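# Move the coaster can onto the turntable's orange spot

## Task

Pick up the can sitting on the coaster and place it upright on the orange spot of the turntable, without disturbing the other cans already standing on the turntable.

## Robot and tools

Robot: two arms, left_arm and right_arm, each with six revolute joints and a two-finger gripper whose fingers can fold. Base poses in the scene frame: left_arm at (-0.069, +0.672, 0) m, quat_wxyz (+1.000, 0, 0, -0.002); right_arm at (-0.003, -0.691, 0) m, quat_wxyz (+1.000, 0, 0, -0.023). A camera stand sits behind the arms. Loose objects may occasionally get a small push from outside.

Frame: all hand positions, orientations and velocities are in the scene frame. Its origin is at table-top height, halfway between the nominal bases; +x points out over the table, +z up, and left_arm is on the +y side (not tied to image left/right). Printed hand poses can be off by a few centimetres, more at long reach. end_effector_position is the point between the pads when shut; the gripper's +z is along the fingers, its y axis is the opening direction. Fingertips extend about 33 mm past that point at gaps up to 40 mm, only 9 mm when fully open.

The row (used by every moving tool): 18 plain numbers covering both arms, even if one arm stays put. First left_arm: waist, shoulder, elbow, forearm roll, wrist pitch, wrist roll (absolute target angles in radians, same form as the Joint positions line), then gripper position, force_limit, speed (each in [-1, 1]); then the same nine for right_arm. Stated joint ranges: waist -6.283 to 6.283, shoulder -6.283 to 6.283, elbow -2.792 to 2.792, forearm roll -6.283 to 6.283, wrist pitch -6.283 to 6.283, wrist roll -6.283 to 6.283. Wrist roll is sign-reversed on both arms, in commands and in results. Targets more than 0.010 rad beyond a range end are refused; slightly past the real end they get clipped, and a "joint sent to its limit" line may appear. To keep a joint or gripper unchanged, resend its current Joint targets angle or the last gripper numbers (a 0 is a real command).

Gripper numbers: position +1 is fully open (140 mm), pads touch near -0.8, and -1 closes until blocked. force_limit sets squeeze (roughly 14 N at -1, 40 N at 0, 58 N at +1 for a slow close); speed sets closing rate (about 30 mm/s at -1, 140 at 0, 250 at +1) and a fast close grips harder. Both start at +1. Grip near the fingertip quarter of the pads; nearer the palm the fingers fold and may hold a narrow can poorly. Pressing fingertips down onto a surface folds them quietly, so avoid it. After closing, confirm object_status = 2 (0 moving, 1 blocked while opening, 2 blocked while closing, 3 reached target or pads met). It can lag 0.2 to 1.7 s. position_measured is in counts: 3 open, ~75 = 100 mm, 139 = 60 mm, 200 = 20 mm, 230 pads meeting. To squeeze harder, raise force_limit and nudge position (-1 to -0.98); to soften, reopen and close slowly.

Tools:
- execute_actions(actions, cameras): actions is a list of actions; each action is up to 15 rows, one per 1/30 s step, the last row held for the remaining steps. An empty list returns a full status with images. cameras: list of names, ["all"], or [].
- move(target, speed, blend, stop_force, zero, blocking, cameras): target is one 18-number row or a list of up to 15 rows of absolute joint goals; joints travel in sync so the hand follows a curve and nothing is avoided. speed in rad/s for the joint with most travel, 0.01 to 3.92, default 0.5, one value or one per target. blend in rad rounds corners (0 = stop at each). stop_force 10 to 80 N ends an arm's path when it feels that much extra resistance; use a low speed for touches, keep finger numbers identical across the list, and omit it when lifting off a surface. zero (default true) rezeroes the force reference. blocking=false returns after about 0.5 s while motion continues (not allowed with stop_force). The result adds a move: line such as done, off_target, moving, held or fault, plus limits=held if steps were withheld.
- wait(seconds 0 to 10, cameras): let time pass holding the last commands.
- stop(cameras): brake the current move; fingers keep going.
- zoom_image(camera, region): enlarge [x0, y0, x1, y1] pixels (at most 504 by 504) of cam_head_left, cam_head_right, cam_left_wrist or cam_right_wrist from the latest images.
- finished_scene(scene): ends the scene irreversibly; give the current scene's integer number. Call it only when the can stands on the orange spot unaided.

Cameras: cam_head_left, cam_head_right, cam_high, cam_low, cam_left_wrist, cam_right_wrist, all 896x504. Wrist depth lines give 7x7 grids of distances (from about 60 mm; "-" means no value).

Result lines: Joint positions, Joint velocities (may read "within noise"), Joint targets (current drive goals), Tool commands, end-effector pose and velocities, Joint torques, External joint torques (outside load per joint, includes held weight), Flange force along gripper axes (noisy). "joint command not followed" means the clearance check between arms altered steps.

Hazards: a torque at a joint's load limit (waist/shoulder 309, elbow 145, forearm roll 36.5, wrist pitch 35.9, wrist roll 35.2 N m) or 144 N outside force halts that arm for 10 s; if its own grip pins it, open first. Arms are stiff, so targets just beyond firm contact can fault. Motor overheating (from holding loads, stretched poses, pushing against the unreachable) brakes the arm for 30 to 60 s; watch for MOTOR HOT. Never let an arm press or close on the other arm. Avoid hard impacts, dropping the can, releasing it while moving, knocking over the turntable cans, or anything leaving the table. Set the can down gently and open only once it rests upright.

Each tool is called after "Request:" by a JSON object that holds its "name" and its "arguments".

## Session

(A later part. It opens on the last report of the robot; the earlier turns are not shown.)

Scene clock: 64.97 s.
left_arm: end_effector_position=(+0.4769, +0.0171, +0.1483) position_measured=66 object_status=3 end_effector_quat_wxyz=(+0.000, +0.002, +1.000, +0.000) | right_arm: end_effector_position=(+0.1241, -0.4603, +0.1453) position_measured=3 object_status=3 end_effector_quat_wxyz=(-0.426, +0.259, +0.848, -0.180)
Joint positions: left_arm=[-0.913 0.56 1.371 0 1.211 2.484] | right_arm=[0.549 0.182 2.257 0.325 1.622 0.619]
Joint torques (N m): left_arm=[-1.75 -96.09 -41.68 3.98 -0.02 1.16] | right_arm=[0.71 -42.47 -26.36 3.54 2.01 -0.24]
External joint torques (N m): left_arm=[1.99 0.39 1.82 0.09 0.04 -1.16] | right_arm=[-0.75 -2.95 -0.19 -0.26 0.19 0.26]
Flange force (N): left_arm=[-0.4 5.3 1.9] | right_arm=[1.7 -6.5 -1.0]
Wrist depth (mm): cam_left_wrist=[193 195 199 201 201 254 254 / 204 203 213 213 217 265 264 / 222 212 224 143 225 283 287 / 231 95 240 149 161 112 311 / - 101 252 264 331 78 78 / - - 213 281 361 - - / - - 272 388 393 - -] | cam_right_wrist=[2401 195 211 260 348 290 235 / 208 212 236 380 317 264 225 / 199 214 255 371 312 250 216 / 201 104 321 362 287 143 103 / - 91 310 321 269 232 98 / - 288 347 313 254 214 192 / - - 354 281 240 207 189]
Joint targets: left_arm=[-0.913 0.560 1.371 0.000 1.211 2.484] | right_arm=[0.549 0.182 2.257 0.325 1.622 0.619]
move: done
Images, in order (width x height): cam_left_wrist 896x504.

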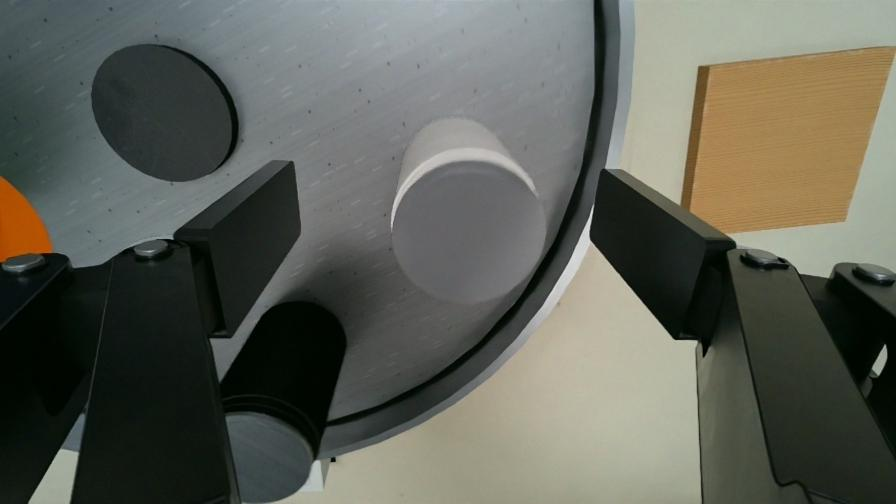

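Request:
{"name": "wait", "arguments": {"seconds": 3.65, "cameras": []}}

Request:
{"name": "execute_actions", "arguments": {"actions": [[[-0.9126,0.5598,1.3713,0,1.2105,2.4836,0.1,-1,0.3,0.549,0.182,2.257,0.325,1.622,0.619,1,1,1]],[[-0.9126,0.5598,1.3713,0,1.2105,2.4836,-1,-1,-0.7,0.549,0.182,2.257,0.325,1.622,0.619,1,1,1]],[[-0.9126,0.5598,1.3713,0,1.2105,2.4836,0.6,-1,0.3,0.549,0.182,2.257,0.325,1.622,0.619,1,1,1]]], "cameras": ["cam_left_wrist"]}}

Request:
{"name": "move", "arguments": {"target": [-0.909,0.4700,1.2,0,1.4716,2.480,0.6,-1,0.3,0.549,0.182,2.257,0.325,1.622,0.619,1,1,1], "speed": 0.4, "cameras": ["cam_left_wrist"]}}

Request:
{"name": "wait", "arguments": {"seconds": 1.5, "cameras": ["cam_left_wrist","cam_high","cam_head_left"]}}

Request:
{"name": "zoom_image", "arguments": {"camera": "cam_high", "region": [350, 120, 520, 280]}}

Request:
{"name": "zoom_image", "arguments": {"camera": "cam_head_left", "region": [430, 270, 560, 390]}}

Scene clock: 69.00 s.
left_arm: end_effector_position=(+0.4769, +0.0171, +0.1483) position_measured=66 object_status=3 end_effector_quat_wxyz=(+0.000, +0.002, +1.000, +0.000) | right_arm: end_effector_position=(+0.1241, -0.4603, +0.1453) position_measured=3 object_status=3 end_effector_quat_wxyz=(-0.426, +0.259, +0.848, -0.180)
Joint positions: left_arm=[-0.913 0.56 1.371 0 1.21 2.484] | right_arm=[0.549 0.182 2.257 0.325 1.622 0.619]
Joint torques (N m): left_arm=[-1.69 -96.16 -41.61 3.99 -0.12 1.19] | right_arm=[0.52 -42.31 -26.44 3.51 2.01 -0.28]
External joint torques (N m): left_arm=[1.98 0.53 1.82 0.07 0.14 -1.19] | right_arm=[-0.51 -3.24 -0.02 -0.25 0.19 0.31]
Flange force (N): left_arm=[-0.6 5.0 1.8] | right_arm=[2.3 -6.8 -0.5]
Wrist depth (mm): cam_left_wrist=[194 194 199 201 202 253 255 / 204 203 213 215 216 265 263 / 222 212 223 228 231 283 285 / 230 95 234 223 237 112 312 / - 101 252 166 334 78 78 / - 280 284 281 359 - - / - - 305 389 394 - -] | cam_right_wrist=[2612 195 211 262 339 284 241 / 207 210 234 407 326 268 226 / 200 215 259 380 305 255 215 / 201 104 320 353 294 143 103 / - 91 309 326 264 230 98 / - - 344 305 257 213 196 / - - 349 294 230 206 189]
Joint targets: left_arm=[-0.913 0.560 1.371 0.000 1.211 2.484] | right_arm=[0.549 0.182 2.257 0.325 1.622 0.619]
Tool commands: left_gripper/position=+0.5 left_gripper/force_limit=-0.5 left_gripper/speed=+0.3 right_gripper/position=+1.0 right_gripper/force_limit=+1.0 right_gripper/speed=+1.0
wait: 3.67 s; at rest from the start
No camera images: "cameras" was empty.

Scene clock: 70.70 s.
left_arm: end_effector_position=(+0.4769, +0.0171, +0.1482) position_measured=53 object_status=0 end_effector_quat_wxyz=(+0.000, +0.002, +1.000, +0.000) | right_arm: end_effector_position=(+0.1241, -0.4603, +0.1453) position_measured=3 object_status=3 end_effector_quat_wxyz=(-0.426, +0.259, +0.848, -0.180)
Joint positions: left_arm=[-0.913 0.56 1.371 0 1.21 2.484] | right_arm=[0.549 0.182 2.257 0.325 1.622 0.619]
Joint torques (N m): left_arm=[-1.93 -95.96 -41.55 3.97 -0.08 1.18] | right_arm=[0.33 -42.39 -26.5 3.44 1.96 -0.29]
External joint torques (N m): left_arm=[1.43 0.28 1.69 0.08 0.1 -1.19] | right_arm=[-0.34 -3.05 0.03 -0.17 0.23 0.32]
External joint torques at the end of the 1st action: left_arm=[2.12 0.65 1.75 0.08 0.14 -1.19] | right_arm=[-0.31 -3.49 -0.05 -0.2 0.19 0.23]
External joint torques at the end of the 2nd action: left_arm=[2.96 -5.45 -2.72 0.5 -0.21 -1.19] | right_arm=[-0.86 -3.07 0.17 -0.22 0.16 0.25]
Flange force (N): left_arm=[0.0 4.7 1.6] | right_arm=[2.5 -6.3 -0.4]
Flange force at the end of the 1st action (N): left_arm=[-1.0 4.9 1.9] | right_arm=[3.1 -6.9 -0.4]
Flange force at the end of the 2nd action (N): left_arm=[-2.7 4.3 -5.5] | right_arm=[1.6 -7.0 -0.4]
Wrist depth (mm): cam_left_wrist=[193 195 199 201 201 252 255 / 204 204 211 214 216 265 264 / 222 211 223 225 228 282 288 / 230 100 235 170 241 104 314 / - 110 254 163 318 104 74 / - 279 283 284 364 - - / - 290 306 390 396 - -] | cam_right_wrist=[- 195 211 285 338 298 237 / 208 212 233 374 327 257 222 / 200 215 242 - 288 256 216 / 201 104 322 367 282 239 103 / - 91 309 328 265 229 98 / - 295 342 306 254 212 192 / - - 361 278 241 207 190]
Joint targets: left_arm=[-0.913 0.560 1.371 0.000 1.211 2.484] | right_arm=[0.549 0.182 2.257 0.325 1.622 0.619]
Images, in order (width x height): cam_left_wrist 896x504.

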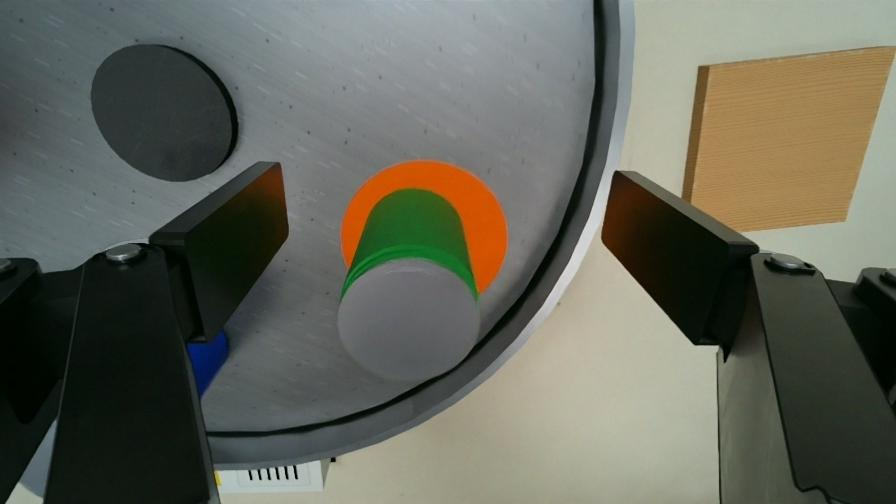

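Scene clock: 71.70 s.
left_arm: end_effector_position=(+0.4699, +0.0313, +0.3173) position_measured=53 object_status=3 end_effector_quat_wxyz=(+0.000, +0.002, +1.000, +0.000) | right_arm: end_effector_position=(+0.1241, -0.4603, +0.1453) position_measured=3 object_status=3 end_effector_quat_wxyz=(-0.426, +0.259, +0.848, -0.180)
Joint positions: left_arm=[-0.909 0.47 1.2 0 1.472 2.48] | right_arm=[0.549 0.182 2.257 0.325 1.622 0.619]
Joint torques (N m): left_arm=[-1.9 -90.51 -44.34 4.25 -0.12 1.18] | right_arm=[0.68 -42.64 -26.58 3.5 1.96 -0.26]
External joint torques (N m): left_arm=[1.94 0.69 2.08 0.05 0.15 -1.18] | right_arm=[-0.69 -2.77 0.1 -0.23 0.23 0.28]
Flange force (N): left_arm=[-0.3 5.4 3.1] | right_arm=[1.5 -6.3 -0.6]
Wrist depth (mm): cam_left_wrist=[344 345 350 344 407 407 413 / 367 366 369 376 425 427 439 / 377 349 392 398 445 461 474 / 318 100 341 438 493 107 503 / - 110 449 525 532 104 74 / - 561 1593 584 1817 - - / - 1715 1764 1817 1872 - -] | cam_right_wrist=[2830 196 211 269 352 284 240 / 207 212 235 399 325 268 226 / 199 215 253 376 305 256 215 / 201 104 320 340 295 143 103 / - 91 306 324 269 230 98 / - 286 347 304 260 214 192 / - - 373 283 239 207 189]
Joint targets: left_arm=[-0.909 0.470 1.200 0.000 1.472 2.480] | right_arm=[0.549 0.182 2.257 0.325 1.622 0.619]
move: done
Images, in order (width x height): cam_left_wrist 896x504.

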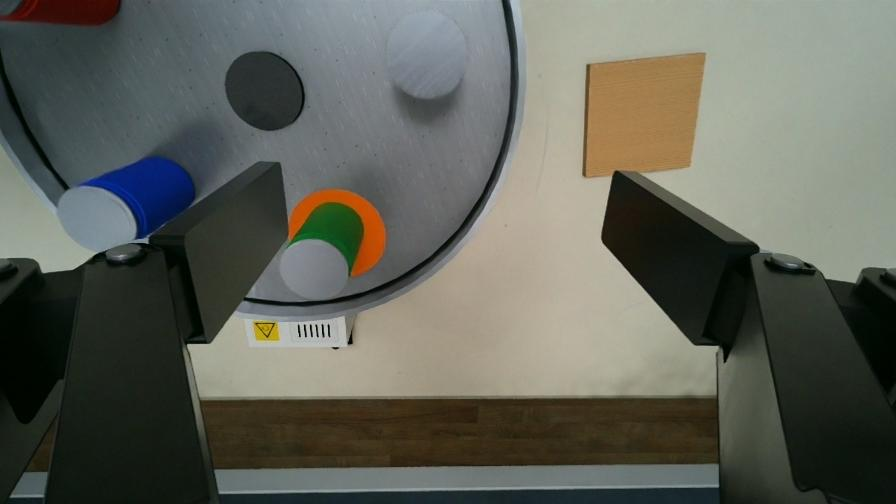

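Scene clock: 73.20 s.
left_arm: end_effector_position=(+0.4699, +0.0312, +0.3174) position_measured=53 object_status=3 end_effector_quat_wxyz=(+0.000, +0.002, +1.000, +0.000) | right_arm: end_effector_position=(+0.1241, -0.4603, +0.1453) position_measured=3 object_status=3 end_effector_quat_wxyz=(-0.426, +0.259, +0.848, -0.180)
Joint positions: left_arm=[-0.909 0.47 1.2 0 1.472 2.48] | right_arm=[0.549 0.182 2.257 0.325 1.622 0.619]
Joint torques (N m): left_arm=[-1.61 -90.53 -44.32 4.24 -0.12 1.17] | right_arm=[0.34 -42.29 -26.63 3.48 2.02 -0.25]
External joint torques (N m): left_arm=[1.42 0.77 2.02 0.06 0.14 -1.17] | right_arm=[-0.36 -3.17 0.1 -0.21 0.18 0.28]
Flange force (N): left_arm=[0.0 4.8 3.0] | right_arm=[2.5 -6.6 -0.2]
Wrist depth (mm): cam_left_wrist=[307 346 349 347 405 410 408 / 364 368 368 378 427 432 440 / 386 373 392 396 449 463 475 / 458 100 414 440 488 107 495 / - 110 454 527 541 104 74 / - 559 568 570 585 - - / - 1777 1752 1844 1872 - -] | cam_right_wrist=[- 195 210 270 353 285 241 / 207 213 235 387 320 272 224 / 198 214 260 382 306 256 213 / 202 104 319 351 285 239 103 / - 91 306 327 267 230 98 / - - 343 301 253 219 188 / - - 368 299 235 206 188]
Joint targets: left_arm=[-0.909 0.470 1.200 0.000 1.472 2.480] | right_arm=[0.549 0.182 2.257 0.325 1.622 0.619]
Tool commands: left_gripper/position=+0.6 left_gripper/force_limit=-1.0 left_gripper/speed=+0.3 right_gripper/position=+1.0 right_gripper/force_limit=+1.0 right_gripper/speed=+1.0
wait: 1.50 s; at rest by 0.17 s
Images, in order (width x height): cam_head_left 896x504, cam_high 896x504, cam_left_wrist 896x504.

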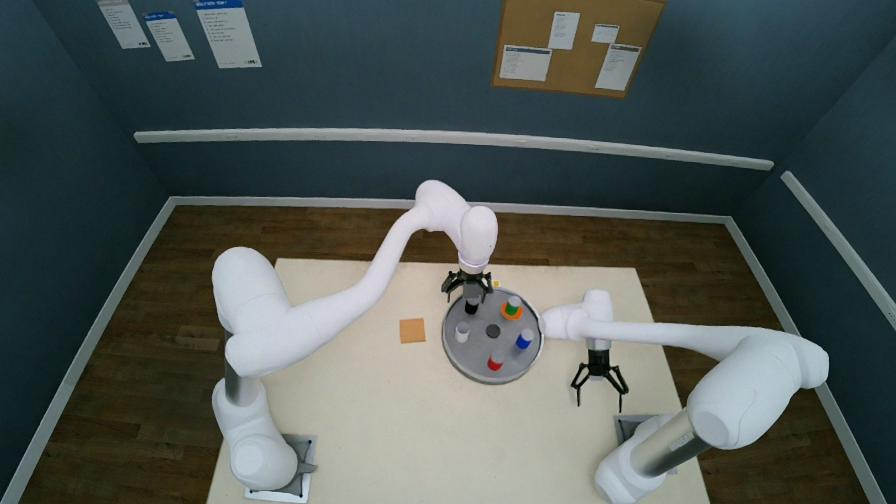

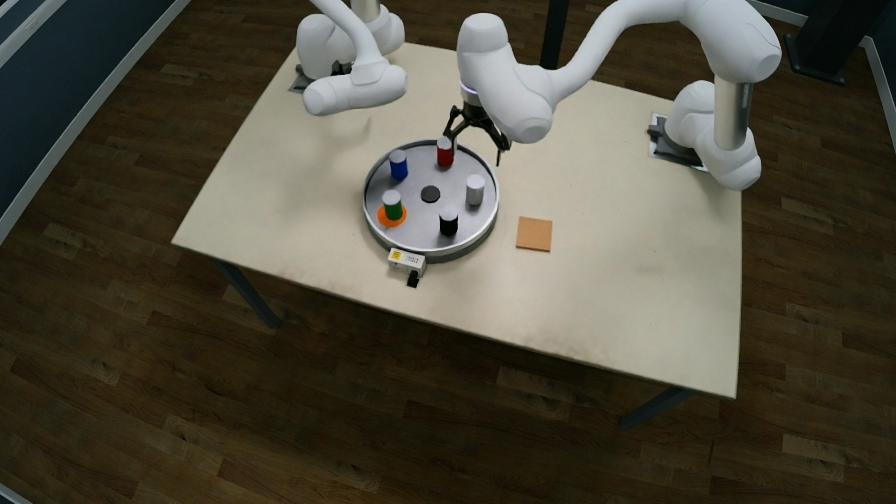

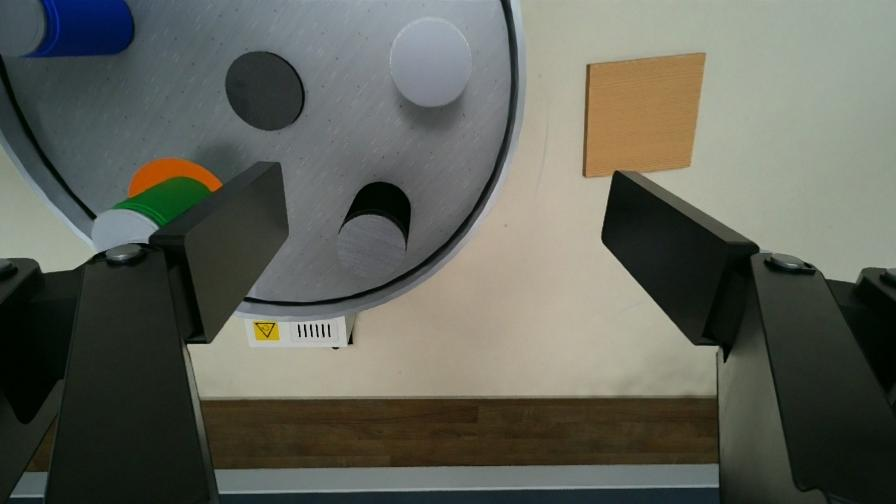

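Scaled by 2.965 from the camera's 896x504 image, which has a finer 1280x720 frame.

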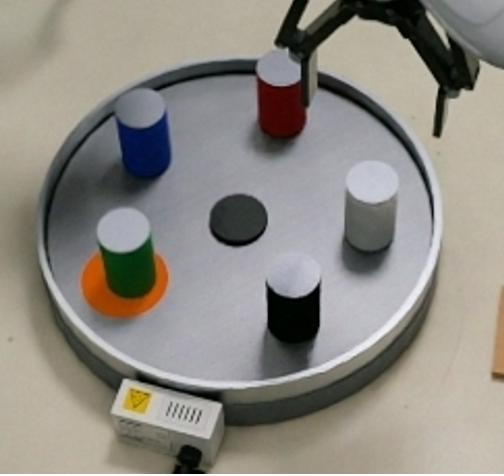

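Scaled by 3.877 from the camera's 896x504 image, which has a finer 1280x720 frame.

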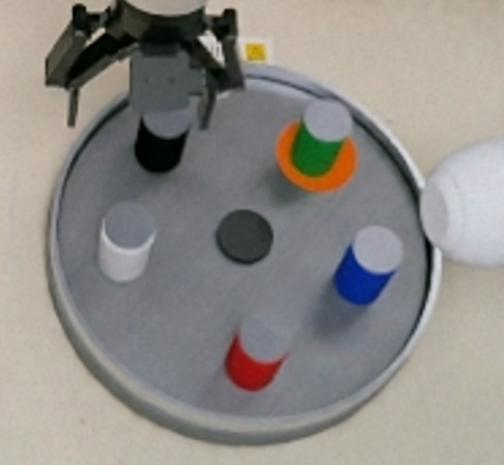

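Request:
{"name": "finished_scene", "arguments": {"scene": 1}}

The scene is finished: the task was done.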